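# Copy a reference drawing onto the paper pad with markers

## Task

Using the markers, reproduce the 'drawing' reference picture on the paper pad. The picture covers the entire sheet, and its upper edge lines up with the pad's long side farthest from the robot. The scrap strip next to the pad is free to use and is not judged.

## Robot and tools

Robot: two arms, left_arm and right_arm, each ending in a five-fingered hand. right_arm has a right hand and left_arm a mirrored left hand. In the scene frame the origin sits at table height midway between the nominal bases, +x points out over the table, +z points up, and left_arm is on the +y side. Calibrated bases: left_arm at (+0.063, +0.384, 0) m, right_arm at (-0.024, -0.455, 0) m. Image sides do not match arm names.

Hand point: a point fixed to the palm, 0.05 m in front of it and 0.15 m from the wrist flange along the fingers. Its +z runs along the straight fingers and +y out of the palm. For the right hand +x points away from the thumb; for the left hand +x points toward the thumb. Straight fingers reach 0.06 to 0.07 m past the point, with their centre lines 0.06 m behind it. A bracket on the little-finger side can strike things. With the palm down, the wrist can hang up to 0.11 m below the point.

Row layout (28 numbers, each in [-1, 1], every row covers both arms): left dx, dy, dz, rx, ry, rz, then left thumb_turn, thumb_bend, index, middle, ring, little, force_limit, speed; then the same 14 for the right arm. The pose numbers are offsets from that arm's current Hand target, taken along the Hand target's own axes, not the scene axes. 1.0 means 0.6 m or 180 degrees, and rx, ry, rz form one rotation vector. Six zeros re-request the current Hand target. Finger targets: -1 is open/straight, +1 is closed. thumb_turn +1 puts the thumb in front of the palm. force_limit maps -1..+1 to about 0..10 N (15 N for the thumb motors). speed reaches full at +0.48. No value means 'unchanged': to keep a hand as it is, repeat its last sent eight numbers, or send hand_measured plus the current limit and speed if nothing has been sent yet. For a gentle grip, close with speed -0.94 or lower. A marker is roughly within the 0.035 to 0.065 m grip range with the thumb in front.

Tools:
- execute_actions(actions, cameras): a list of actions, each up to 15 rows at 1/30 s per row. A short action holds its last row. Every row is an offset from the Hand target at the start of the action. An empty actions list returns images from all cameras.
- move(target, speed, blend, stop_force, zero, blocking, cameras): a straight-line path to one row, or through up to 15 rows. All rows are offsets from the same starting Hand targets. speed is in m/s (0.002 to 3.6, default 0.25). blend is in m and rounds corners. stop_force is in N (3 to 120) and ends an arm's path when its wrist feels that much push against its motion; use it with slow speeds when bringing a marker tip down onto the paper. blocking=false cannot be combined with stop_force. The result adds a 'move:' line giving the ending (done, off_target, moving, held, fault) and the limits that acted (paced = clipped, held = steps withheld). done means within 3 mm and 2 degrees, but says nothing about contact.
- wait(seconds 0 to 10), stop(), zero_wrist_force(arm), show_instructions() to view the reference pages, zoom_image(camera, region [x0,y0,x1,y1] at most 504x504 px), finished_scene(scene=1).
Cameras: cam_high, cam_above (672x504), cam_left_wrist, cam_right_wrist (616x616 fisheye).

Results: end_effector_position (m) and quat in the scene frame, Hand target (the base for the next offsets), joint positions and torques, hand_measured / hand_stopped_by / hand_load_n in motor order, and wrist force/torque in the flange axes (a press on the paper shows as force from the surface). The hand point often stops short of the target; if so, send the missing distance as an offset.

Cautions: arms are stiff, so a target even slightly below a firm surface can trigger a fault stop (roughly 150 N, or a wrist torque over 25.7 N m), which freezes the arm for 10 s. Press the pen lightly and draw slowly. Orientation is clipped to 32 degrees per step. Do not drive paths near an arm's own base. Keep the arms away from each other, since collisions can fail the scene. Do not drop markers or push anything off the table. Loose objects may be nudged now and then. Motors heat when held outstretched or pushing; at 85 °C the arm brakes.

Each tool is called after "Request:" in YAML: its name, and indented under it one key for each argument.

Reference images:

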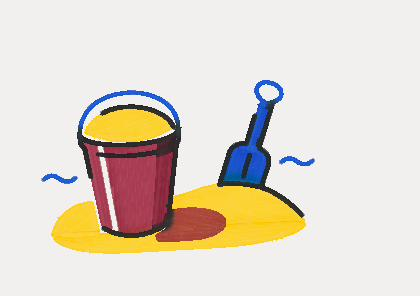

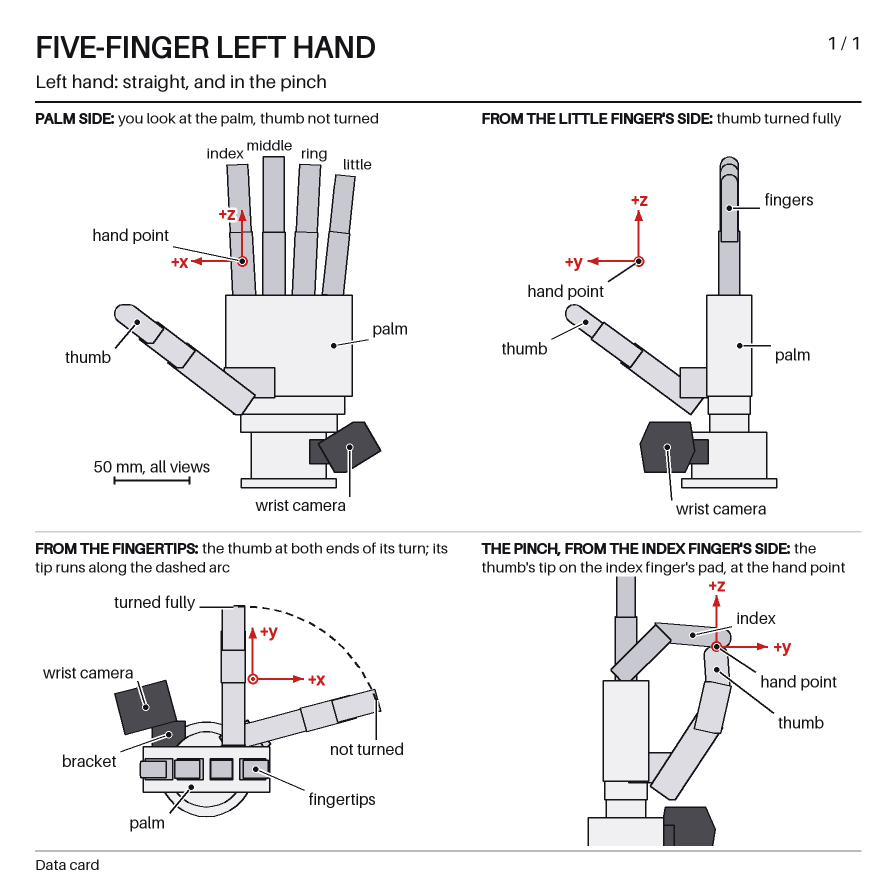

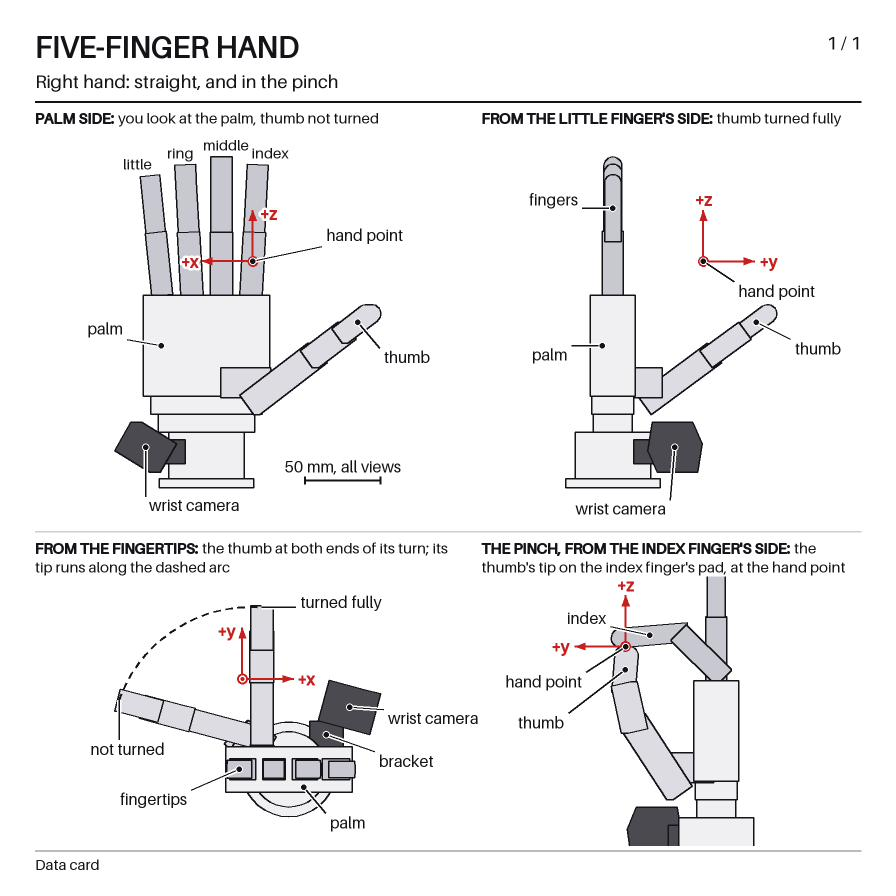

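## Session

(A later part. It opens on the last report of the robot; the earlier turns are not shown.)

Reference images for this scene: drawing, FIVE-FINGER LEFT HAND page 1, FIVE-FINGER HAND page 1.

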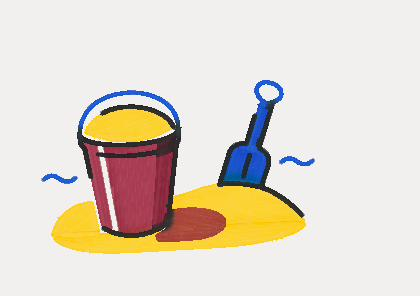

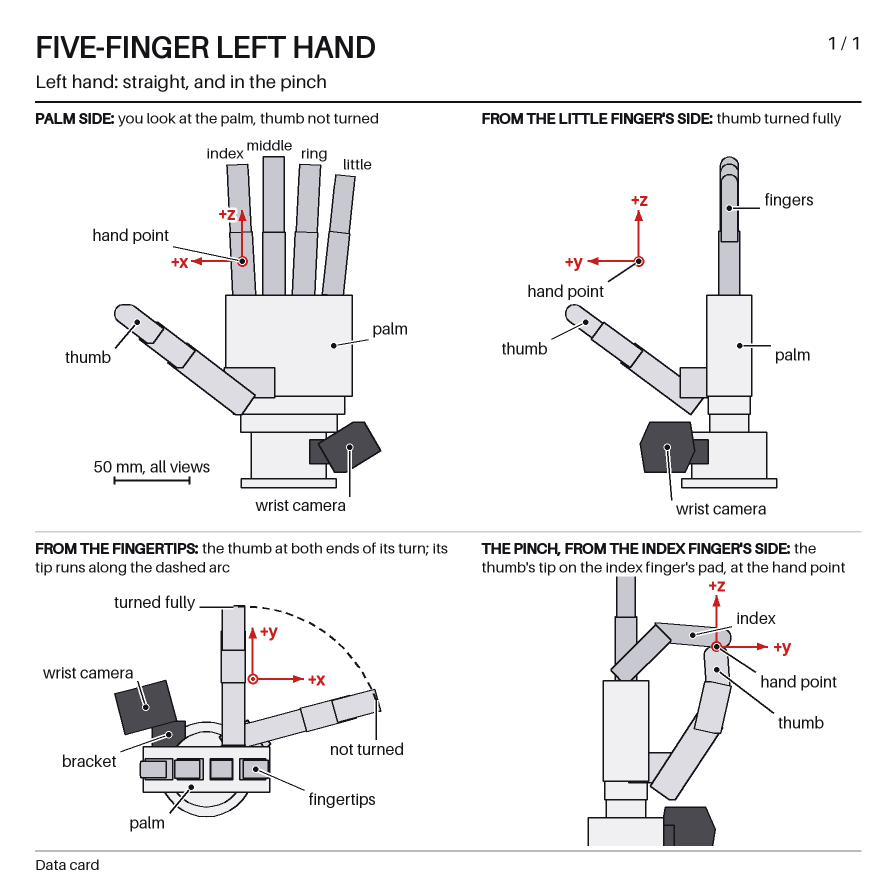

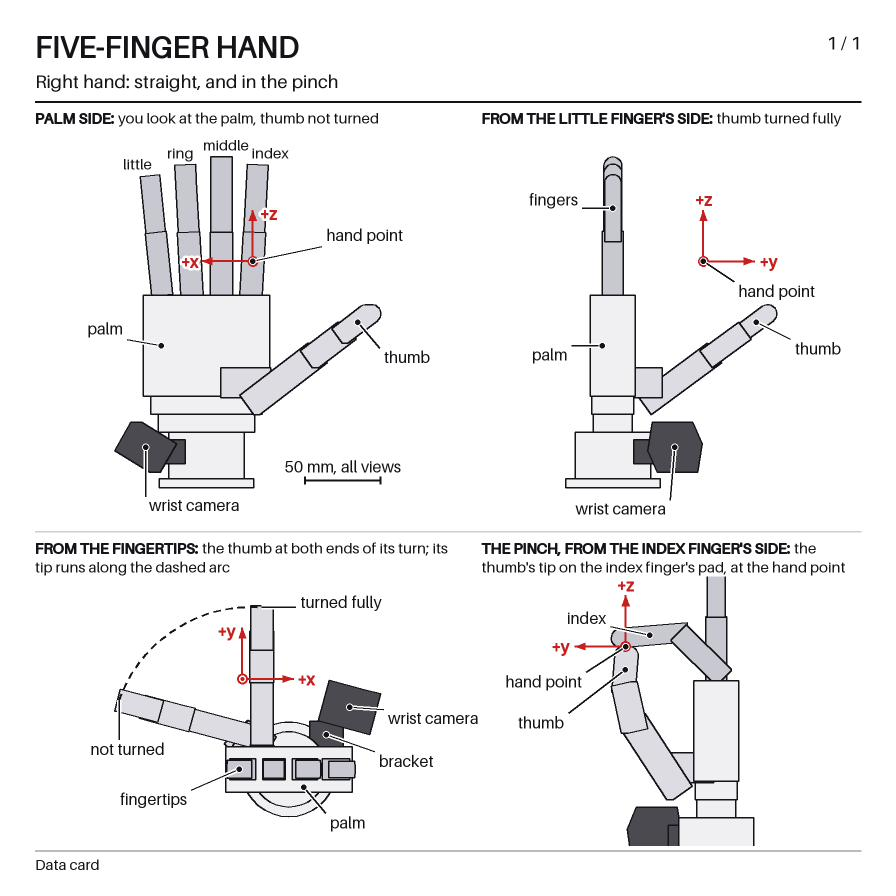

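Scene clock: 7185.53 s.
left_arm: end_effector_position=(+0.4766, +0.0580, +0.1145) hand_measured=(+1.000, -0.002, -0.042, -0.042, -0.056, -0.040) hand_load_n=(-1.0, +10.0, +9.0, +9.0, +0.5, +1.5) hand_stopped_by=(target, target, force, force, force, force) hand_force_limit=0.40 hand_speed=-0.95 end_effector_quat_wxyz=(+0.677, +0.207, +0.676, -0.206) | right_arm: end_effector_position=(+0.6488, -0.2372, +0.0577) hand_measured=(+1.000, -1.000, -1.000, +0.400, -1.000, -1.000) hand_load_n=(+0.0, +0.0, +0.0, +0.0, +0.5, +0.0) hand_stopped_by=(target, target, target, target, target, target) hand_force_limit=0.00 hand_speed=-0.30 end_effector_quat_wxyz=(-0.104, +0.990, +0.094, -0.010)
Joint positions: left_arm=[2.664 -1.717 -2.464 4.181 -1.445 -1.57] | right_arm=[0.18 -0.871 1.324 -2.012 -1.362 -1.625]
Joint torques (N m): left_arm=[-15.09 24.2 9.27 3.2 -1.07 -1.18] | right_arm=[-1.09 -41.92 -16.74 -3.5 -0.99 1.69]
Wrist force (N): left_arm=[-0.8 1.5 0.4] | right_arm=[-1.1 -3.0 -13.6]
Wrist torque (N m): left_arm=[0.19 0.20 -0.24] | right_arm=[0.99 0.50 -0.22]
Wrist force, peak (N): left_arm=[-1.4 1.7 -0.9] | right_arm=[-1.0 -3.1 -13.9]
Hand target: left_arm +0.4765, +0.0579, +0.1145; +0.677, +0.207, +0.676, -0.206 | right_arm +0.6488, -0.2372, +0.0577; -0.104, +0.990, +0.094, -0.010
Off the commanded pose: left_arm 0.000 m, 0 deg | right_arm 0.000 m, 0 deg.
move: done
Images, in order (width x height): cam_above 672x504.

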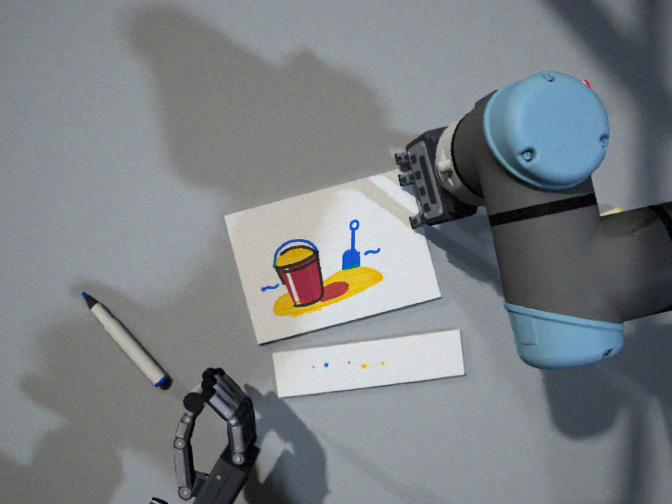

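Request:
move:
  target:
    - [0.0408,-0.0696,0.3346,0,0,0,1,0,0.35,0.37,0.33,0.33,0.4,-0.95,0,0,0,0,0,0,1,-1,-1,0.4,-1,-1,0,-0.3]
    - [0.06,-0.0696,0.3346,0,0,0,1,0,0.35,0.37,0.33,0.33,0.4,-0.95,0,0,0,0,0,0,1,-1,-1,0.4,-1,-1,0,-0.3]
  speed: [0.12,0.04]

Request:
move:
  target:
    - [0.0088,0,0,0,0,0,1,0,0.35,0.37,0.33,0.33,0.4,-0.95,0,0,0,0,0,0,1,-1,-1,0.4,-1,-1,0,-0.3]
    - [0.0088,-0.00762,-0.01534,0,0,0,1,0,0.35,0.37,0.33,0.33,0.4,-0.95,0,0,0,0,0,0,1,-1,-1,0.4,-1,-1,0,-0.3]
    - [0.0088,-0.01436,-0.02897,0,0,0,1,0,0.35,0.37,0.33,0.33,0.4,-0.95,0,0,0,0,0,0,1,-1,-1,0.4,-1,-1,0,-0.3]
    - [0.0088,-0.01152,-0.03285,0,0,0,1,0,0.35,0.37,0.33,0.33,0.4,-0.95,0,0,0,0,0,0,1,-1,-1,0.4,-1,-1,0,-0.3]
    - [0.0088,-0.00863,-0.03762,0,0,0,1,0,0.35,0.37,0.33,0.33,0.4,-0.95,0,0,0,0,0,0,1,-1,-1,0.4,-1,-1,0,-0.3]
    - [0.0088,-0.00726,-0.04297,0,0,0,1,0,0.35,0.37,0.33,0.33,0.4,-0.95,0,0,0,0,0,0,1,-1,-1,0.4,-1,-1,0,-0.3]
    - [0.0088,-0.00901,-0.04864,0,0,0,1,0,0.35,0.37,0.33,0.33,0.4,-0.95,0,0,0,0,0,0,1,-1,-1,0.4,-1,-1,0,-0.3]
    - [0.0088,-0.01458,-0.05896,0,0,0,1,0,0.35,0.37,0.33,0.33,0.4,-0.95,0,0,0,0,0,0,1,-1,-1,0.4,-1,-1,0,-0.3]
    - [0.0088,-0.02062,-0.07,0,0,0,1,0,0.35,0.37,0.33,0.33,0.4,-0.95,0,0,0,0,0,0,1,-1,-1,0.4,-1,-1,0,-0.3]
    - [0,-0.02062,-0.07,0,0,0,1,0,0.35,0.37,0.33,0.33,0.4,-0.95,0,0,0,0,0,0,1,-1,-1,0.4,-1,-1,0,-0.3]
  speed: [0.03,0.05,0.05,0.05,0.05,0.05,0.05,0.05,0.05,0.06]
  blend: [0,0.003,0.0005,0.001,0.0015,0.0015,0.002,0.002,0,0]
  cameras: ["cam_above"]

Scene clock: 7283.53 s.
left_arm: end_effector_position=(+0.6197, -0.0888, +0.0784) hand_measured=(+1.000, -0.002, -0.042, -0.042, -0.056, -0.040) hand_load_n=(-1.0, +10.0, +9.0, +8.5, +1.0, +1.5) hand_stopped_by=(target, target, force, force, force, force) hand_force_limit=0.40 hand_speed=-0.95 end_effector_quat_wxyz=(+0.676, +0.207, +0.676, -0.206) end_effector_velocity=(+0.000, +0.000, +0.002) end_effector_angular_velocity=(+0.000, +0.001, +0.000) | right_arm: end_effector_position=(+0.6488, -0.2372, +0.0577) hand_measured=(+1.000, -1.000, -1.000, +0.400, -1.000, -1.000) hand_load_n=(+0.0, +0.0, +0.0, +0.0, +0.0, +0.0) hand_stopped_by=(target, target, target, target, target, target) hand_force_limit=0.00 hand_speed=-0.30 end_effector_quat_wxyz=(-0.104, +0.990, +0.094, -0.010)
Joint positions: left_arm=[2.522 -2.157 -1.886 4.044 -1.588 -1.57] | right_arm=[0.18 -0.871 1.324 -2.012 -1.362 -1.625]
Joint velocities: left_arm=[0 0.004 0.002 -0.007 0.001 0] | right_arm=[within noise]
Joint torques (N m): left_arm=[13.37 54.47 8.21 -0.59 1.55 1.08] | right_arm=[-0.3 -41.45 -17.19 -3.6 -0.88 1.62]
Wrist force (N): left_arm=[-1.0 1.4 0.1] | right_arm=[-1.0 -3.0 -13.9]
Wrist torque (N m): left_arm=[0.24 0.21 -0.18] | right_arm=[1.01 0.49 -0.21]
Wrist force, peak (N): left_arm=[-1.5 1.7 0.5] | right_arm=[-1.0 -3.0 -13.9]
Hand target: left_arm +0.6197, -0.0888, +0.0786; +0.677, +0.207, +0.676, -0.206 | right_arm +0.6488, -0.2372, +0.0577; -0.104, +0.990, +0.094, -0.010
Off the commanded pose: left_arm 0.000 m, 0 deg | right_arm 0.000 m, 0 deg.
move: done

Scene clock: 7285.60 s.
left_arm: end_effector_position=(+0.5779, -0.0757, +0.0787) hand_measured=(+1.000, -0.002, -0.042, -0.042, -0.056, -0.040) hand_load_n=(-1.0, +10.0, +9.5, +8.5, +0.5, +1.0) hand_stopped_by=(target, target, force, force, force, force) hand_force_limit=0.40 hand_speed=-0.95 end_effector_quat_wxyz=(+0.677, +0.207, +0.676, -0.206) end_effector_velocity=(+0.001, +0.000, +0.000) end_effector_angular_velocity=(-0.002, -0.003, +0.001) | right_arm: end_effector_position=(+0.6488, -0.2372, +0.0577) hand_measured=(+1.000, -1.000, -1.000, +0.400, -1.000, -1.000) hand_load_n=(+0.0, +0.0, +0.0, +0.0, +0.5, +0.0) hand_stopped_by=(target, target, target, target, target, target) hand_force_limit=0.00 hand_speed=-0.30 end_effector_quat_wxyz=(-0.104, +0.990, +0.094, -0.010)
Joint positions: left_arm=[2.492 -2.1 -1.998 4.098 -1.617 -1.57] | right_arm=[0.18 -0.871 1.324 -2.012 -1.362 -1.625]
Joint velocities: left_arm=[0.001 -0.004 0.002 0.006 -0.001 0] | right_arm=[within noise]
Joint torques (N m): left_arm=[13.73 25.86 20.4 3.53 1.52 1.28] | right_arm=[-0.59 -41.15 -17.26 -3.43 -0.87 1.57]
Wrist force (N): left_arm=[-0.7 1.5 0.1] | right_arm=[-1.1 -3.1 -13.7]
Wrist torque (N m): left_arm=[0.27 0.19 -0.17] | right_arm=[0.98 0.51 -0.22]
Wrist force, peak (N): left_arm=[-6.1 2.1 2.1] | right_arm=[-1.2 -3.0 -13.9]
Hand target: left_arm +0.5780, -0.0757, +0.0785; +0.677, +0.207, +0.676, -0.206 | right_arm +0.6488, -0.2372, +0.0577; -0.104, +0.990, +0.094, -0.010
Off the commanded pose: left_arm 0.000 m, 0 deg | right_arm 0.000 m, 0 deg.
move: done; blend cut to 0.0018 m at target 7
Images, in order (width x height): cam_above 672x504.

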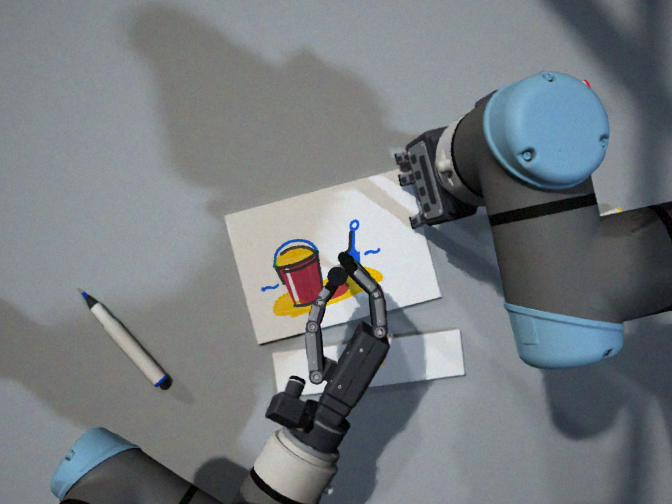

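Clearance is fine. Continue with the hill line, right side of the blade and centre line.

Request:
move:
  target:
    - [0,0.00077,-0.00194,0,0,0,1,0,0.35,0.37,0.33,0.33,0.4,-0.95,0,0,0,0,0,0,1,-1,-1,0.4,-1,-1,0,-0.3]
    - [0.0088,0.00077,-0.00194,0,0,0,1,0,0.35,0.37,0.33,0.33,0.4,-0.95,0,0,0,0,0,0,1,-1,-1,0.4,-1,-1,0,-0.3]
    - [0.0088,-0.00702,0.00499,0,0,0,1,0,0.35,0.37,0.33,0.33,0.4,-0.95,0,0,0,0,0,0,1,-1,-1,0.4,-1,-1,0,-0.3]
    - [0.0088,-0.01636,0.01333,0,0,0,1,0,0.35,0.37,0.33,0.33,0.4,-0.95,0,0,0,0,0,0,1,-1,-1,0.4,-1,-1,0,-0.3]
    - [0.0088,-0.02533,0.02085,0,0,0,1,0,0.35,0.37,0.33,0.33,0.4,-0.95,0,0,0,0,0,0,1,-1,-1,0.4,-1,-1,0,-0.3]
    - [0.0088,-0.03377,0.02537,0,0,0,1,0,0.35,0.37,0.33,0.33,0.4,-0.95,0,0,0,0,0,0,1,-1,-1,0.4,-1,-1,0,-0.3]
    - [0.0088,-0.04527,0.02799,0,0,0,1,0,0.35,0.37,0.33,0.33,0.4,-0.95,0,0,0,0,0,0,1,-1,-1,0.4,-1,-1,0,-0.3]
    - [0.0088,-0.05617,0.02885,0,0,0,1,0,0.35,0.37,0.33,0.33,0.4,-0.95,0,0,0,0,0,0,1,-1,-1,0.4,-1,-1,0,-0.3]
    - [0.0088,-0.06678,0.02882,0,0,0,1,0,0.35,0.37,0.33,0.33,0.4,-0.95,0,0,0,0,0,0,1,-1,-1,0.4,-1,-1,0,-0.3]
    - [0,-0.06678,0.02882,0,0,0,1,0,0.35,0.37,0.33,0.33,0.4,-0.95,0,0,0,0,0,0,1,-1,-1,0.4,-1,-1,0,-0.3]
  speed: [0.05,0.03,0.05,0.05,0.05,0.05,0.05,0.05,0.05,0.06]
  blend: [0,0,0.003,0.003,0.003,0.003,0.003,0.003,0,0]

Request:
move:
  target:
    - [0,0.07109,0.01356,0,0,0,1,0,0.35,0.37,0.33,0.33,0.4,-0.95,0,0,0,0,0,0,1,-1,-1,0.4,-1,-1,0,-0.3]
    - [0.0088,0.07109,0.01356,0,0,0,1,0,0.35,0.37,0.33,0.33,0.4,-0.95,0,0,0,0,0,0,1,-1,-1,0.4,-1,-1,0,-0.3]
    - [0.0088,0.06548,0.01737,0,0,0,1,0,0.35,0.37,0.33,0.33,0.4,-0.95,0,0,0,0,0,0,1,-1,-1,0.4,-1,-1,0,-0.3]
    - [0.0088,0.06017,0.01854,0,0,0,1,0,0.35,0.37,0.33,0.33,0.4,-0.95,0,0,0,0,0,0,1,-1,-1,0.4,-1,-1,0,-0.3]
    - [0.0088,0.05494,0.01646,0,0,0,1,0,0.35,0.37,0.33,0.33,0.4,-0.95,0,0,0,0,0,0,1,-1,-1,0.4,-1,-1,0,-0.3]
    - [0.0088,0.0473,0.00643,0,0,0,1,0,0.35,0.37,0.33,0.33,0.4,-0.95,0,0,0,0,0,0,1,-1,-1,0.4,-1,-1,0,-0.3]
    - [0.0088,0.04067,-0.0052,0,0,0,1,0,0.35,0.37,0.33,0.33,0.4,-0.95,0,0,0,0,0,0,1,-1,-1,0.4,-1,-1,0,-0.3]
    - [0,0.04067,-0.0052,0,0,0,1,0,0.35,0.37,0.33,0.33,0.4,-0.95,0,0,0,0,0,0,1,-1,-1,0.4,-1,-1,0,-0.3]
    - [0,0.06952,0.00489,0,0,0,1,0,0.35,0.37,0.33,0.33,0.4,-0.95,0,0,0,0,0,0,1,-1,-1,0.4,-1,-1,0,-0.3]
    - [0.0088,0.06952,0.00489,0,0,0,1,0,0.35,0.37,0.33,0.33,0.4,-0.95,0,0,0,0,0,0,1,-1,-1,0.4,-1,-1,0,-0.3]
    - [0.0088,0.06335,-0.00367,0,0,0,1,0,0.35,0.37,0.33,0.33,0.4,-0.95,0,0,0,0,0,0,1,-1,-1,0.4,-1,-1,0,-0.3]
    - [0.0088,0.0576,-0.01205,0,0,0,1,0,0.35,0.37,0.33,0.33,0.4,-0.95,0,0,0,0,0,0,1,-1,-1,0.4,-1,-1,0,-0.3]
    - [0,0.0576,-0.01205,0,0,0,1,0,0.35,0.37,0.33,0.33,0.4,-0.95,0,0,0,0,0,0,1,-1,-1,0.4,-1,-1,0,-0.3]
  speed: [0.08,0.03,0.05,0.05,0.05,0.05,0.05,0.06,0.06,0.03,0.05,0.05,0.06]
  blend: [0,0,0.0015,0.0015,0.002,0.002,0,0,0,0,0.002,0,0]

Request:
move:
  target: [-0.06,0.03,-0.27,0,0,0,1,0,0.35,0.37,0.33,0.33,0.4,-0.95,0,0,0,0,0,0,1,-1,-1,0.4,-1,-1,0,-0.3]
  speed: 0.15
  cameras: ["cam_above"]

Request:
zoom_image:
  camera: "cam_above"
  region: [250, 205, 400, 330]

Request:
zoom_image:
  camera: "cam_above"
  region: [325, 205, 405, 295]

Scene clock: 7334.83 s.
left_arm: end_effector_position=(+0.5699, -0.1186, +0.0786) hand_measured=(+1.000, -0.002, -0.042, -0.042, -0.056, -0.040) hand_load_n=(-1.0, +10.0, +9.0, +8.5, +0.5, +1.5) hand_stopped_by=(target, target, force, force, force, force) hand_force_limit=0.40 hand_speed=-0.95 end_effector_quat_wxyz=(+0.677, +0.207, +0.676, -0.206) end_effector_velocity=(+0.000, +0.001, -0.002) end_effector_angular_velocity=(+0.000, +0.000, +0.001) | right_arm: end_effector_position=(+0.6488, -0.2372, +0.0577) hand_measured=(+1.000, -1.000, -1.000, +0.400, -1.000, -1.000) hand_load_n=(+0.0, +0.0, +0.0, +0.0, +0.5, +0.0) hand_stopped_by=(target, target, target, target, target, target) hand_force_limit=0.00 hand_speed=-0.30 end_effector_quat_wxyz=(-0.104, +0.990, +0.094, -0.010)
Joint positions: left_arm=[2.408 -2.148 -1.903 4.052 -1.701 -1.57] | right_arm=[0.18 -0.871 1.324 -2.012 -1.362 -1.625]
Joint velocities: left_arm=[0.001 -0.003 -0.002 0.005 -0.001 0] | right_arm=[within noise]
Joint torques (N m): left_arm=[13.41 26.97 22.29 3.79 0.55 1.03] | right_arm=[-0.78 -40.81 -17.73 -3.58 -0.89 1.54]
Wrist force (N): left_arm=[-0.8 1.3 0.0] | right_arm=[-1.2 -2.9 -13.7]
Wrist torque (N m): left_arm=[0.24 0.16 -0.12] | right_arm=[1.00 0.53 -0.22]
Wrist force, peak (N): left_arm=[-5.2 3.3 -1.3] | right_arm=[-1.1 -3.0 -13.9]
Hand target: left_arm +0.5699, -0.1185, +0.0785; +0.677, +0.207, +0.676, -0.206 | right_arm +0.6488, -0.2372, +0.0577; -0.104, +0.990, +0.094, -0.010
Off the commanded pose: left_arm 0.000 m, 0 deg | right_arm 0.000 m, 0 deg.
move: done; blend cut to 0.0029 m at target 5, 0.0029 m at target 6

Scene clock: 7338.43 s.
left_arm: end_effector_position=(+0.5832, -0.0859, +0.0787) hand_measured=(+1.000, -0.002, -0.042, -0.042, -0.056, -0.040) hand_load_n=(-1.0, +10.5, +9.5, +8.5, +0.5, +2.0) hand_stopped_by=(target, target, force, force, force, force) hand_force_limit=0.40 hand_speed=-0.95 end_effector_quat_wxyz=(+0.677, +0.207, +0.676, -0.206) end_effector_velocity=(+0.001, +0.000, -0.001) end_effector_angular_velocity=(-0.002, -0.002, +0.001) | right_arm: end_effector_position=(+0.6488, -0.2372, +0.0577) hand_measured=(+1.000, -1.000, -1.000, +0.400, -1.000, -1.000) hand_load_n=(+0.0, -0.5, +0.0, +0.0, +0.5, +0.0) hand_stopped_by=(target, target, target, target, target, target) hand_force_limit=0.00 hand_speed=-0.30 end_effector_quat_wxyz=(-0.104, +0.990, +0.094, -0.010)
Joint positions: left_arm=[2.481 -2.118 -1.963 4.081 -1.629 -1.57] | right_arm=[0.18 -0.871 1.324 -2.012 -1.362 -1.625]
Joint velocities: left_arm=[0.001 -0.003 0 0.005 0 0] | right_arm=[within noise]
Joint torques (N m): left_arm=[13.19 25.02 21.57 3.82 1.45 -0.1] | right_arm=[-1.53 -40.92 -17.45 -3.5 -0.99 1.53]
Wrist force (N): left_arm=[-1.2 1.3 -0.1] | right_arm=[-0.9 -3.0 -13.5]
Wrist torque (N m): left_arm=[0.24 0.24 -0.19] | right_arm=[0.99 0.47 -0.21]
Wrist force, peak (N): left_arm=[-5.7 4.2 -0.7] | right_arm=[-1.3 -3.1 -13.9]
Hand target: left_arm +0.5832, -0.0858, +0.0786; +0.677, +0.207, +0.676, -0.206 | right_arm +0.6488, -0.2372, +0.0577; -0.104, +0.990, +0.094, -0.010
Off the commanded pose: left_arm 0.000 m, 0 deg | right_arm 0.000 m, 0 deg.
move: done; blend cut to 0.0017 m at target 5

Scene clock: 7340.03 s.
left_arm: end_effector_position=(+0.4590, +0.0196, +0.1145) hand_measured=(+1.000, -0.002, -0.042, -0.042, -0.056, -0.040) hand_load_n=(-1.0, +10.5, +9.0, +8.5, +0.0, +2.0) hand_stopped_by=(target, target, force, force, force, force) hand_force_limit=0.40 hand_speed=-0.95 end_effector_quat_wxyz=(+0.677, +0.207, +0.676, -0.206) | right_arm: end_effector_position=(+0.6488, -0.2372, +0.0577) hand_measured=(+1.000, -1.000, -1.000, +0.400, -1.000, -1.000) hand_load_n=(+0.0, +0.0, +0.0, +0.0, +0.5, -0.5) hand_stopped_by=(target, target, target, target, target, target) hand_force_limit=0.00 hand_speed=-0.30 end_effector_quat_wxyz=(-0.104, +0.990, +0.094, -0.010)
Joint positions: left_arm=[2.511 -1.764 -2.4 4.165 -1.599 -1.57] | right_arm=[0.18 -0.871 1.324 -2.012 -1.362 -1.625]
Joint torques (N m): left_arm=[-13.34 25.55 10.44 0.84 -1.59 0.39] | right_arm=[-0.93 -41.9 -16.55 -3.5 -1.06 1.61]
Wrist force (N): left_arm=[-1.0 1.7 0.4] | right_arm=[-1.3 -2.9 -13.5]
Wrist torque (N m): left_arm=[0.26 0.26 -0.21] | right_arm=[1.00 0.52 -0.22]
Wrist force, peak (N): left_arm=[-1.2 1.7 -0.9] | right_arm=[-1.0 -3.2 -13.8]
Hand target: left_arm +0.4589, +0.0196, +0.1145; +0.677, +0.207, +0.676, -0.206 | right_arm +0.6488, -0.2372, +0.0577; -0.104, +0.990, +0.094, -0.010
Off the commanded pose: left_arm 0.000 m, 0 deg | right_arm 0.000 m, 0 deg.
move: done
Images, in order (width x height): cam_above 672x504.

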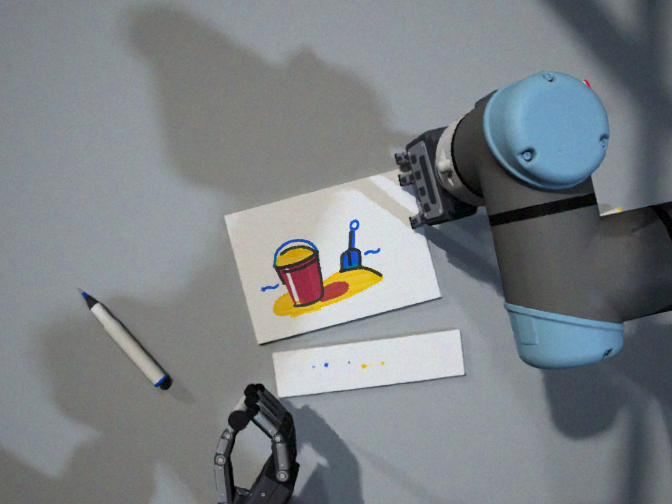

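Scaled by 3.360.

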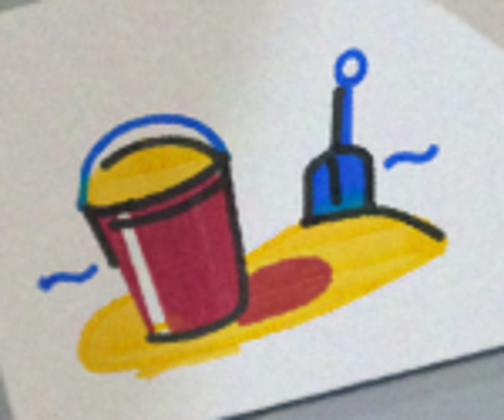

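Scaled by 5.600.

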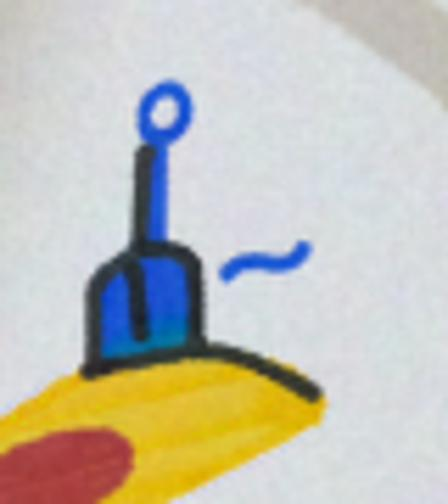

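Request:
move:
  target:
    - [-0.1425,0,0,0,0,0,1,0,0.35,0.37,0.33,0.33,0.4,-0.95,0,0,0,0,0,0,1,-1,-1,0.4,-1,-1,0,-0.3]
    - [-0.1425,0.3866,0.2991,-0.041,-0.0063,-0.5,1,0,0.35,0.37,0.33,0.33,0.4,-0.95,0,0,0,0,0,0,1,-1,-1,0.4,-1,-1,0,-0.3]
  speed: [0.15,0.2]
  blend: 0.02
  cameras: ["cam_high","cam_above","cam_left_wrist"]

Request:
zoom_image:
  camera: "cam_above"
  region: [210, 150, 460, 400]

Scene clock: 7366.87 s.
left_arm: end_effector_position=(+0.7373, +0.1118, +0.2002) hand_measured=(+1.000, -0.002, -0.042, -0.042, -0.056, -0.040) hand_load_n=(-1.0, +10.5, +9.0, +8.0, +0.0, +2.0) hand_stopped_by=(target, target, force, force, force, force) hand_force_limit=0.40 hand_speed=-0.95 end_effector_quat_wxyz=(+0.349, -0.373, +0.629, -0.586) | right_arm: end_effector_position=(+0.6488, -0.2372, +0.0577) hand_measured=(+1.000, -1.000, -1.000, +0.400, -1.000, -1.000) hand_load_n=(-0.5, +0.0, +0.0, +0.0, +0.5, +0.0) hand_stopped_by=(target, target, target, target, target, target) hand_force_limit=0.00 hand_speed=-0.30 end_effector_quat_wxyz=(-0.104, +0.990, +0.094, -0.010)
Joint positions: left_arm=[3.142 -1.897 -1.745 3.563 -1.064 -3.101] | right_arm=[0.18 -0.871 1.324 -2.012 -1.362 -1.625]
Joint torques (N m): left_arm=[-14.83 45.61 8.52 3.13 -1.28 -0.97] | right_arm=[-0.06 -41.56 -16.93 -3.58 -0.92 1.52]
Wrist force (N): left_arm=[1.7 -0.8 1.0] | right_arm=[-1.2 -2.9 -13.6]
Wrist torque (N m): left_arm=[-0.24 -0.28 0.15] | right_arm=[1.01 0.52 -0.22]
Wrist force, peak (N): left_arm=[1.8 -0.8 1.0] | right_arm=[-1.0 -3.3 -14.0]
Hand target: left_arm +0.7372, +0.1117, +0.2003; +0.349, -0.373, +0.629, -0.586 | right_arm +0.6488, -0.2372, +0.0577; -0.104, +0.990, +0.094, -0.010
Off the commanded pose: left_arm 0.000 m, 0 deg | right_arm 0.000 m, 0 deg.
move: done
camera_calibration:
cam_left_wrist: T_world_to_cam=[[-0.0515068, -0.228227, 0.972244, -0.136895], [-0.869814, -0.468082, -0.155959, 0.723725], [0.490685, -0.853704, -0.174406, -0.117866], [0, 0, 0, 1]] pos_world=[0.680289, 0.206897, 0.22541]
Images, in order (width x height): cam_high 672x504, cam_above 672x504, cam_left_wrist 616x616.

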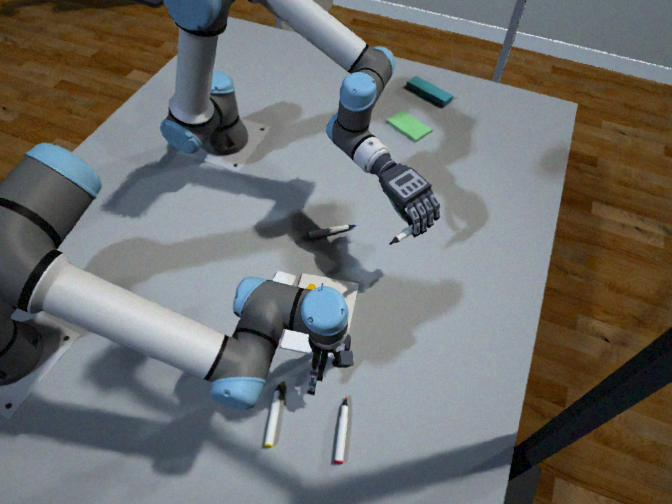

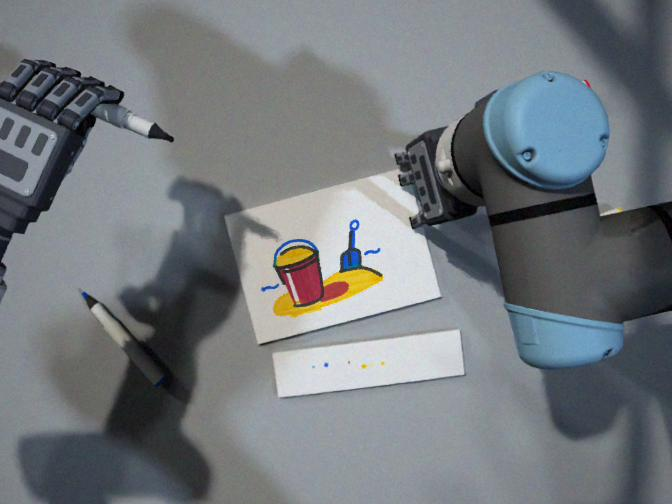

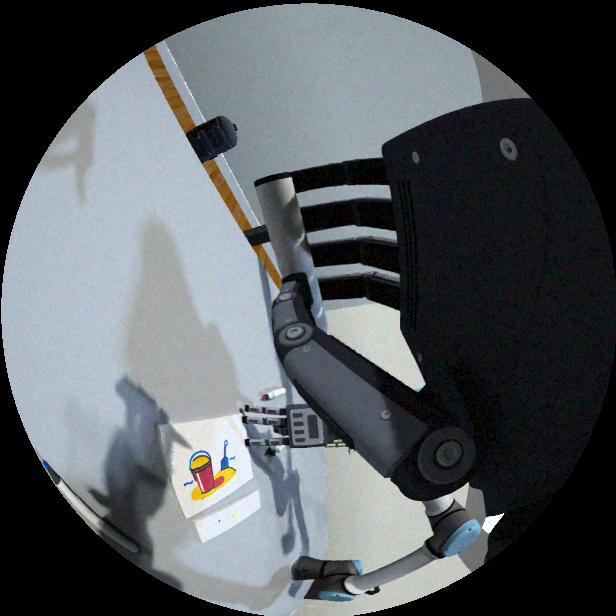

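Scaled by 2.016.

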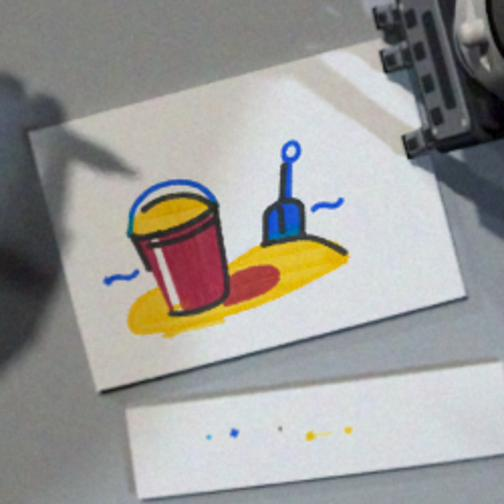

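Request:
move:
  target:
    - [0.0005,0.291,0.0202,0,0,0,1,0,0.35,0.37,0.33,0.33,0.4,-0.95,0,0,0,0,0,0,1,-1,-1,0.4,-1,-1,0,-0.3]
    - [0.0006,0.3259,0.0227,0,0,0,1,0,0.35,0.37,0.33,0.33,0.4,-0.95,0,0,0,0,0,0,1,-1,-1,0.4,-1,-1,0,-0.3]
  speed: [0.1,0.01]
  stop_force: 3
  cameras: ["cam_left_wrist","cam_above"]

Request:
zoom_image:
  camera: "cam_left_wrist"
  region: [170, 150, 420, 430]

Scene clock: 7389.97 s.
left_arm: end_effector_position=(+0.7373, +0.1117, +0.0103) hand_measured=(+1.000, -0.002, -0.042, -0.042, -0.056, -0.040) hand_load_n=(-1.0, +10.5, +9.0, +8.5, +0.5, +2.0) hand_stopped_by=(target, target, force, force, force, force) hand_force_limit=0.40 hand_speed=-0.95 end_effector_quat_wxyz=(+0.349, -0.373, +0.629, -0.586) | right_arm: end_effector_position=(+0.6488, -0.2372, +0.0577) hand_measured=(+1.000, -1.000, -1.000, +0.400, -1.000, -1.000) hand_load_n=(+0.0, +0.0, +0.0, +0.0, +0.5, +0.0) hand_stopped_by=(target, target, target, target, target, target) hand_force_limit=0.00 hand_speed=-0.30 end_effector_quat_wxyz=(-0.104, +0.990, +0.094, -0.010)
Joint positions: left_arm=[3.142 -2.203 -1.886 4.01 -1.064 -3.101] | right_arm=[0.18 -0.871 1.324 -2.012 -1.362 -1.625]
Joint torques (N m): left_arm=[-10.42 52.05 15.45 -0.09 -1.24 -0.17] | right_arm=[-0.85 -41 -17.28 -3.61 -0.92 1.45]
Wrist force (N): left_arm=[1.6 -2.3 0.3] | right_arm=[-1.2 -2.9 -13.8]
Wrist torque (N m): left_arm=[-0.29 -0.36 0.20] | right_arm=[1.02 0.53 -0.22]
Wrist force, peak (N): left_arm=[2.5 -9.8 -3.2] | right_arm=[-1.3 -2.9 -14.1]
Hand target: left_arm +0.7374, +0.1117, +0.0103; +0.349, -0.373, +0.629, -0.586 (not the last commanded pose) | right_arm +0.6488, -0.2372, +0.0577; -0.104, +0.990, +0.094, -0.010
Off the commanded pose: left_arm 0.006 m, 0 deg | right_arm 0.000 m, 0 deg.
move: contact (left_arm); path passed 1 of 2 targets
camera_calibration:
cam_left_wrist: T_world_to_cam=[[-0.0513139, -0.227983, 0.972312, 0.0475327], [-0.869885, -0.468052, -0.155655, 0.694179], [0.490579, -0.853787, -0.174301, -0.151035], [0, 0, 0, 1]] pos_world=[0.680389, 0.206797, 0.0355101]
Images, in order (width x height): cam_above 672x504, cam_left_wrist 616x616.

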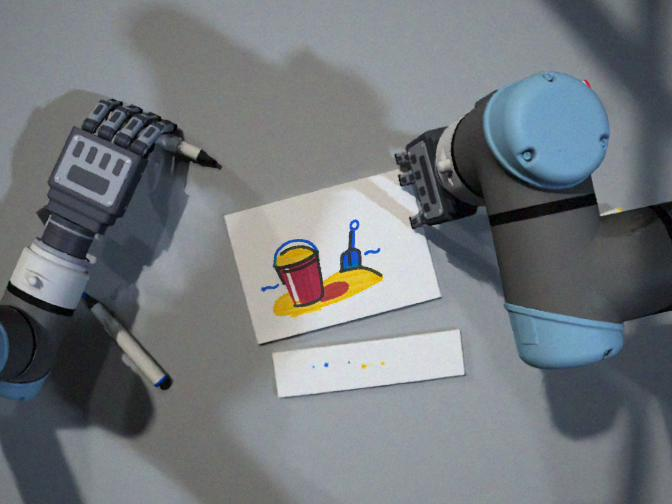

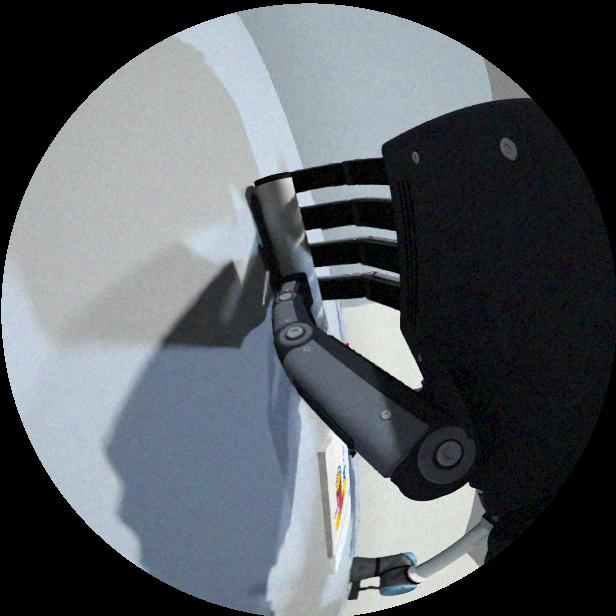

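Scaled by 1.800 from the camera's 616x616 image, which has a finer 880x880 frame.

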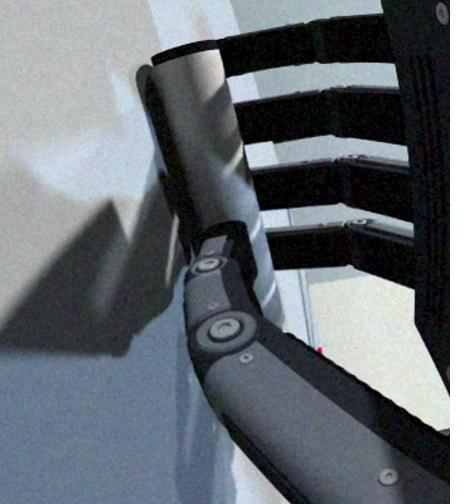

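Contact made, nearly flush. Release gently.

Request:
execute_actions:
  actions:
    - [[0,0,0,0,0,0,1,0,-0.4,-0.4,-0.4,-0.4,0,-0.8,0,0,0,0,0,0,1,-1,-1,0.4,-1,-1,0,-0.3]]
    - [[0,0,0,0,0,0,1,0,-0.4,-0.4,-0.4,-0.4,0,-0.8,0,0,0,0,0,0,1,-1,-1,0.4,-1,-1,0,-0.3]]
    - [[0,0,0,0,0,0,1,0,-0.4,-0.4,-0.4,-0.4,0,-0.8,0,0,0,0,0,0,1,-1,-1,0.4,-1,-1,0,-0.3]]
    - [[0,0,0,0,0,0,1,0,-0.4,-0.4,-0.4,-0.4,0,-0.8,0,0,0,0,0,0,1,-1,-1,0.4,-1,-1,0,-0.3]]
  cameras: ["cam_left_wrist"]

Request:
move:
  target:
    - [0,-0.0166,-0.0012,0,0,0,1,0,-0.4,-0.4,-0.4,-0.4,0,-0.8,0,0,0,0,0,0,1,-1,-1,0.4,-1,-1,0,-0.3]
    - [-0.0006,-0.3159,-0.022,0,0,0,1,0,-0.4,-0.4,-0.4,-0.4,0,-0.8,0,0,0,0,0,0,1,-1,-1,0.4,-1,-1,0,-0.3]
  speed: [0.03,0.15]
  cameras: ["cam_high","cam_above"]

Scene clock: 7413.33 s.
left_arm: end_effector_position=(+0.7374, +0.1117, +0.0103) hand_measured=(+1.000, +0.000, -0.400, -0.400, -0.400, -0.400) hand_load_n=(+0.0, +0.5, +0.0, +0.0, +0.0, +0.0) hand_stopped_by=(target, target, target, target, target, target) hand_force_limit=0.00 hand_speed=-0.80 end_effector_quat_wxyz=(+0.349, -0.373, +0.629, -0.586) | right_arm: end_effector_position=(+0.6488, -0.2372, +0.0577) hand_measured=(+1.000, -1.000, -1.000, +0.400, -1.000, -1.000) hand_load_n=(+0.0, +0.0, +0.0, +0.0, +0.5, +0.0) hand_stopped_by=(target, target, target, target, target, target) hand_force_limit=0.00 hand_speed=-0.30 end_effector_quat_wxyz=(-0.104, +0.990, +0.094, -0.010)
Joint positions: left_arm=[3.142 -2.203 -1.886 4.01 -1.064 -3.101] | right_arm=[0.18 -0.871 1.324 -2.012 -1.362 -1.625]
Joint torques (N m): left_arm=[8.67 53.03 21.5 2.39 -0.22 1.52] | right_arm=[-0.43 -40.99 -16.53 -3.36 -1 1.49]
Wrist force (N): left_arm=[1.7 -0.9 1.0] | right_arm=[-1.1 -3.0 -13.6]
Wrist torque (N m): left_arm=[-0.25 -0.32 0.15] | right_arm=[0.99 0.50 -0.22]
Wrist force, peak (N): left_arm=[1.7 -2.1 0.2] | right_arm=[-1.2 -3.0 -14.0]
Hand target: left_arm +0.7374, +0.1117, +0.0103; +0.349, -0.373, +0.629, -0.586 | right_arm +0.6488, -0.2372, +0.0577; -0.104, +0.990, +0.094, -0.010
Off the commanded pose: left_arm 0.000 m, 0 deg | right_arm 0.000 m, 0 deg.
Step readings (end_effector_position of left_arm | right_arm):
0: (+0.7374, +0.1117, +0.0103) | (+0.6488, -0.2372, +0.0577)
1: (+0.7374, +0.1117, +0.0103) | (+0.6488, -0.2372, +0.0577)
2: (+0.7374, +0.1117, +0.0103) | (+0.6488, -0.2372, +0.0577)
4: (+0.7374, +0.1117, +0.0103) | (+0.6488, -0.2372, +0.0577)
8: (+0.7374, +0.1117, +0.0103) | (+0.6488, -0.2372, +0.0577)
15: (+0.7374, +0.1117, +0.0103) | (+0.6488, -0.2372, +0.0577)
16: (+0.7374, +0.1117, +0.0103) | (+0.6488, -0.2372, +0.0577)
17: (+0.7374, +0.1117, +0.0103) | (+0.6488, -0.2372, +0.0577)
19: (+0.7374, +0.1117, +0.0103) | (+0.6488, -0.2372, +0.0577)
23: (+0.7374, +0.1117, +0.0103) | (+0.6488, -0.2372, +0.0577)
30: (+0.7374, +0.1117, +0.0103) | (+0.6488, -0.2372, +0.0577)
31: (+0.7374, +0.1117, +0.0103) | (+0.6488, -0.2372, +0.0577)
32: (+0.7374, +0.1117, +0.0103) | (+0.6488, -0.2372, +0.0577)
34: (+0.7374, +0.1117, +0.0103) | (+0.6488, -0.2372, +0.0577)
38: (+0.7374, +0.1117, +0.0103) | (+0.6488, -0.2372, +0.0577)
45: (+0.7374, +0.1117, +0.0103) | (+0.6488, -0.2372, +0.0577)
46: (+0.7374, +0.1117, +0.0103) | (+0.6488, -0.2372, +0.0577)
47: (+0.7374, +0.1117, +0.0103) | (+0.6488, -0.2372, +0.0577)
49: (+0.7374, +0.1117, +0.0103) | (+0.6488, -0.2372, +0.0577)
53: (+0.7374, +0.1117, +0.0103) | (+0.6488, -0.2372, +0.0577)
60: (+0.7374, +0.1117, +0.0103) | (+0.6488, -0.2372, +0.0577)
camera_calibration:
cam_left_wrist: T_world_to_cam=[[-0.0513983, -0.228028, 0.972297, 0.0476001], [-0.86988, -0.468028, -0.155749, 0.694175], [0.490578, -0.853787, -0.174302, -0.151034], [0, 0, 0, 1]] pos_world=[0.680389, 0.206797, 0.0355102]
Images, in order (width x height): cam_left_wrist 616x616.

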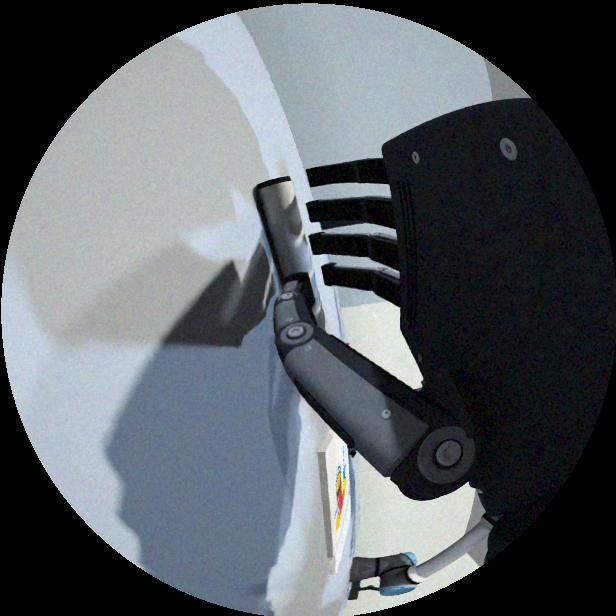

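Scene clock: 7415.60 s.
left_arm: end_effector_position=(+0.7373, +0.1117, +0.2004) hand_measured=(+1.000, +0.000, -0.400, -0.400, -0.400, -0.400) hand_load_n=(+0.0, +0.0, +0.0, +0.0, -0.5, +0.0) hand_stopped_by=(target, target, target, target, target, target) hand_force_limit=0.00 hand_speed=-0.80 end_effector_quat_wxyz=(+0.349, -0.373, +0.629, -0.586) | right_arm: end_effector_position=(+0.6488, -0.2372, +0.0577) hand_measured=(+1.000, -1.000, -1.000, +0.400, -1.000, -1.000) hand_load_n=(+0.0, +0.0, +0.0, +0.5, +0.5, +0.0) hand_stopped_by=(target, target, target, target, target, target) hand_force_limit=0.00 hand_speed=-0.30 end_effector_quat_wxyz=(-0.104, +0.990, +0.094, -0.010)
Joint positions: left_arm=[3.142 -1.896 -1.745 3.563 -1.063 -3.101] | right_arm=[0.18 -0.871 1.324 -2.012 -1.362 -1.625]
Joint torques (N m): left_arm=[5.11 27.49 6.41 0.15 1.59 1.47] | right_arm=[-0.67 -41.13 -17.43 -3.54 -0.85 1.57]
Wrist force (N): left_arm=[1.4 -0.5 1.0] | right_arm=[-1.4 -3.1 -13.5]
Wrist torque (N m): left_arm=[-0.18 -0.24 0.14] | right_arm=[0.97 0.54 -0.24]
Wrist force, peak (N): left_arm=[1.4 -2.6 1.0] | right_arm=[-0.9 -3.1 -13.9]
Hand target: left_arm +0.7372, +0.1117, +0.2003; +0.349, -0.373, +0.629, -0.586 | right_arm +0.6488, -0.2372, +0.0577; -0.104, +0.990, +0.094, -0.010
Off the commanded pose: left_arm 0.000 m, 0 deg | right_arm 0.000 m, 0 deg.
move: done
Images, in order (width x height): cam_high 672x504, cam_above 672x504.

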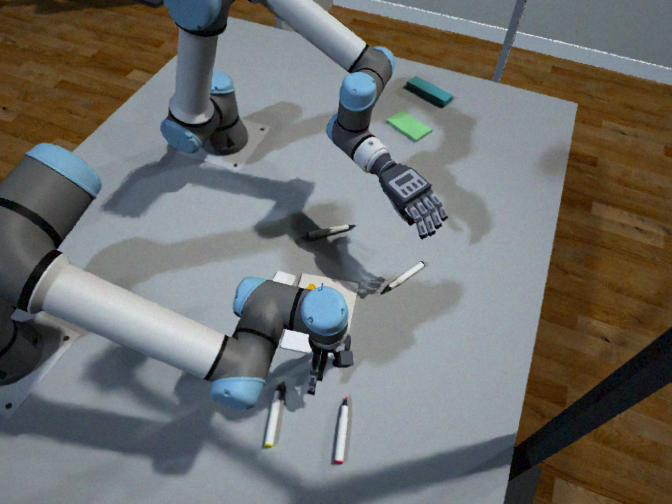

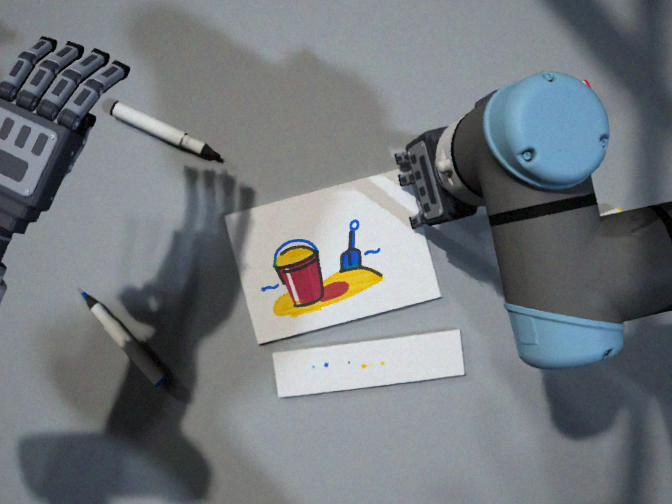

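Request:
move:
  target:
    - [0,0,0,0,0,0,1,0,-0.4,-0.4,-0.4,-0.4,0,-0.8,0,-0.0017,-0.0082,0,0,0,1,-1,-1,0.4,-1,-1,0,-0.3]
    - [0,0,0,0,0,0,1,0,-0.4,-0.4,-0.4,-0.4,0,-0.8,0,-0.0416,-0.1956,0,0,0,1,-1,-1,0.4,-1,-1,0,-0.3]
  speed: [0.008,0.1]
  cameras: ["cam_high","cam_above"]

Request:
zoom_image:
  camera: "cam_above"
  region: [210, 150, 460, 400]

Scene clock: 7427.03 s.
left_arm: end_effector_position=(+0.7372, +0.1117, +0.2003) hand_measured=(+1.000, +0.000, -0.400, -0.400, -0.400, -0.400) hand_load_n=(+0.0, +0.0, +0.0, +0.0, -0.5, +0.0) hand_stopped_by=(target, target, target, target, target, target) hand_force_limit=0.00 hand_speed=-0.80 end_effector_quat_wxyz=(+0.349, -0.373, +0.629, -0.586) | right_arm: end_effector_position=(+0.6488, -0.2372, +0.1778) hand_measured=(+1.000, -1.000, -1.000, +0.400, -1.000, -1.000) hand_load_n=(+0.5, +0.0, +0.0, +0.0, +0.0, +0.0) hand_stopped_by=(target, target, target, target, target, target) hand_force_limit=0.00 hand_speed=-0.30 end_effector_quat_wxyz=(-0.104, +0.990, +0.094, -0.010)
Joint positions: left_arm=[3.142 -1.896 -1.745 3.563 -1.063 -3.101] | right_arm=[0.18 -0.966 1.161 -1.754 -1.362 -1.625]
Joint torques (N m): left_arm=[12.15 23.32 5.94 -0.2 -0.89 1.24] | right_arm=[0.22 -39.93 -18.34 -4.05 -0.64 1.95]
Wrist force (N): left_arm=[1.8 -0.5 1.0] | right_arm=[-1.2 0.1 0.4]
Wrist torque (N m): left_arm=[-0.19 -0.30 0.17] | right_arm=[-0.05 0.17 -0.10]
Wrist force, peak (N): left_arm=[1.4 -1.3 1.4] | right_arm=[-1.1 -2.9 -13.9]
Hand target: left_arm +0.7372, +0.1117, +0.2003; +0.349, -0.373, +0.629, -0.586 | right_arm +0.6488, -0.2372, +0.1777; -0.104, +0.990, +0.094, -0.010
Off the commanded pose: left_arm 0.000 m, 0 deg | right_arm 0.000 m, 0 deg.
move: done
Images, in order (width x height): cam_high 672x504, cam_above 672x504.

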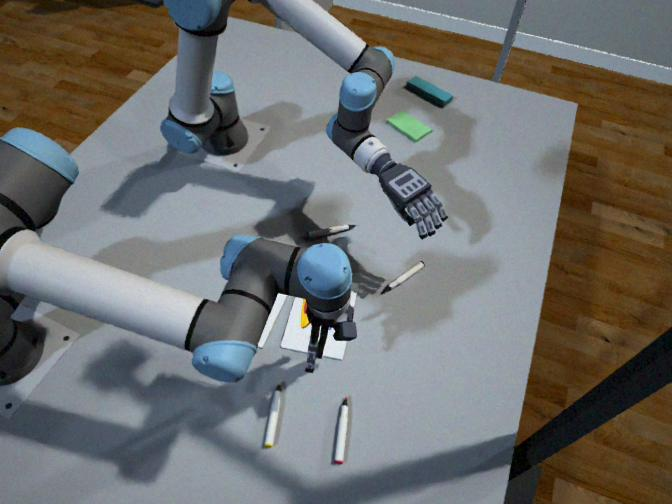

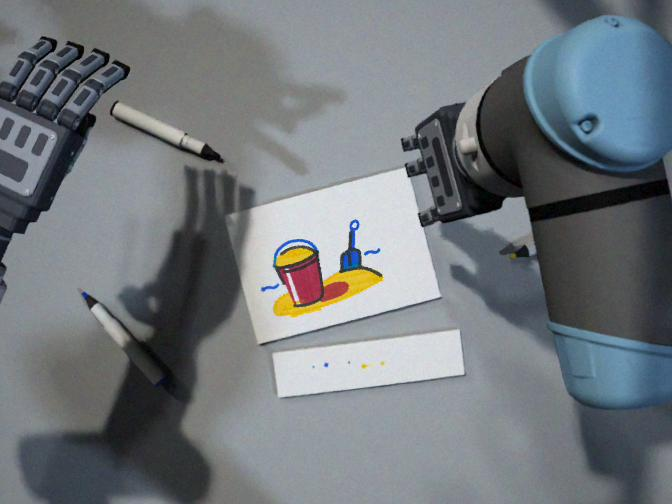

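Scaled by 2.016.

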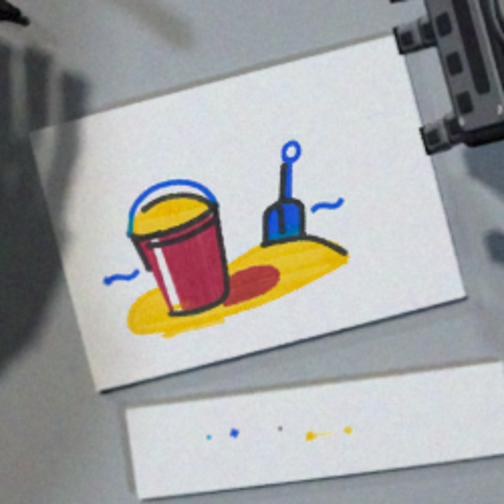

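Request:
finished_scene:
  scene: 1

The scene is finished.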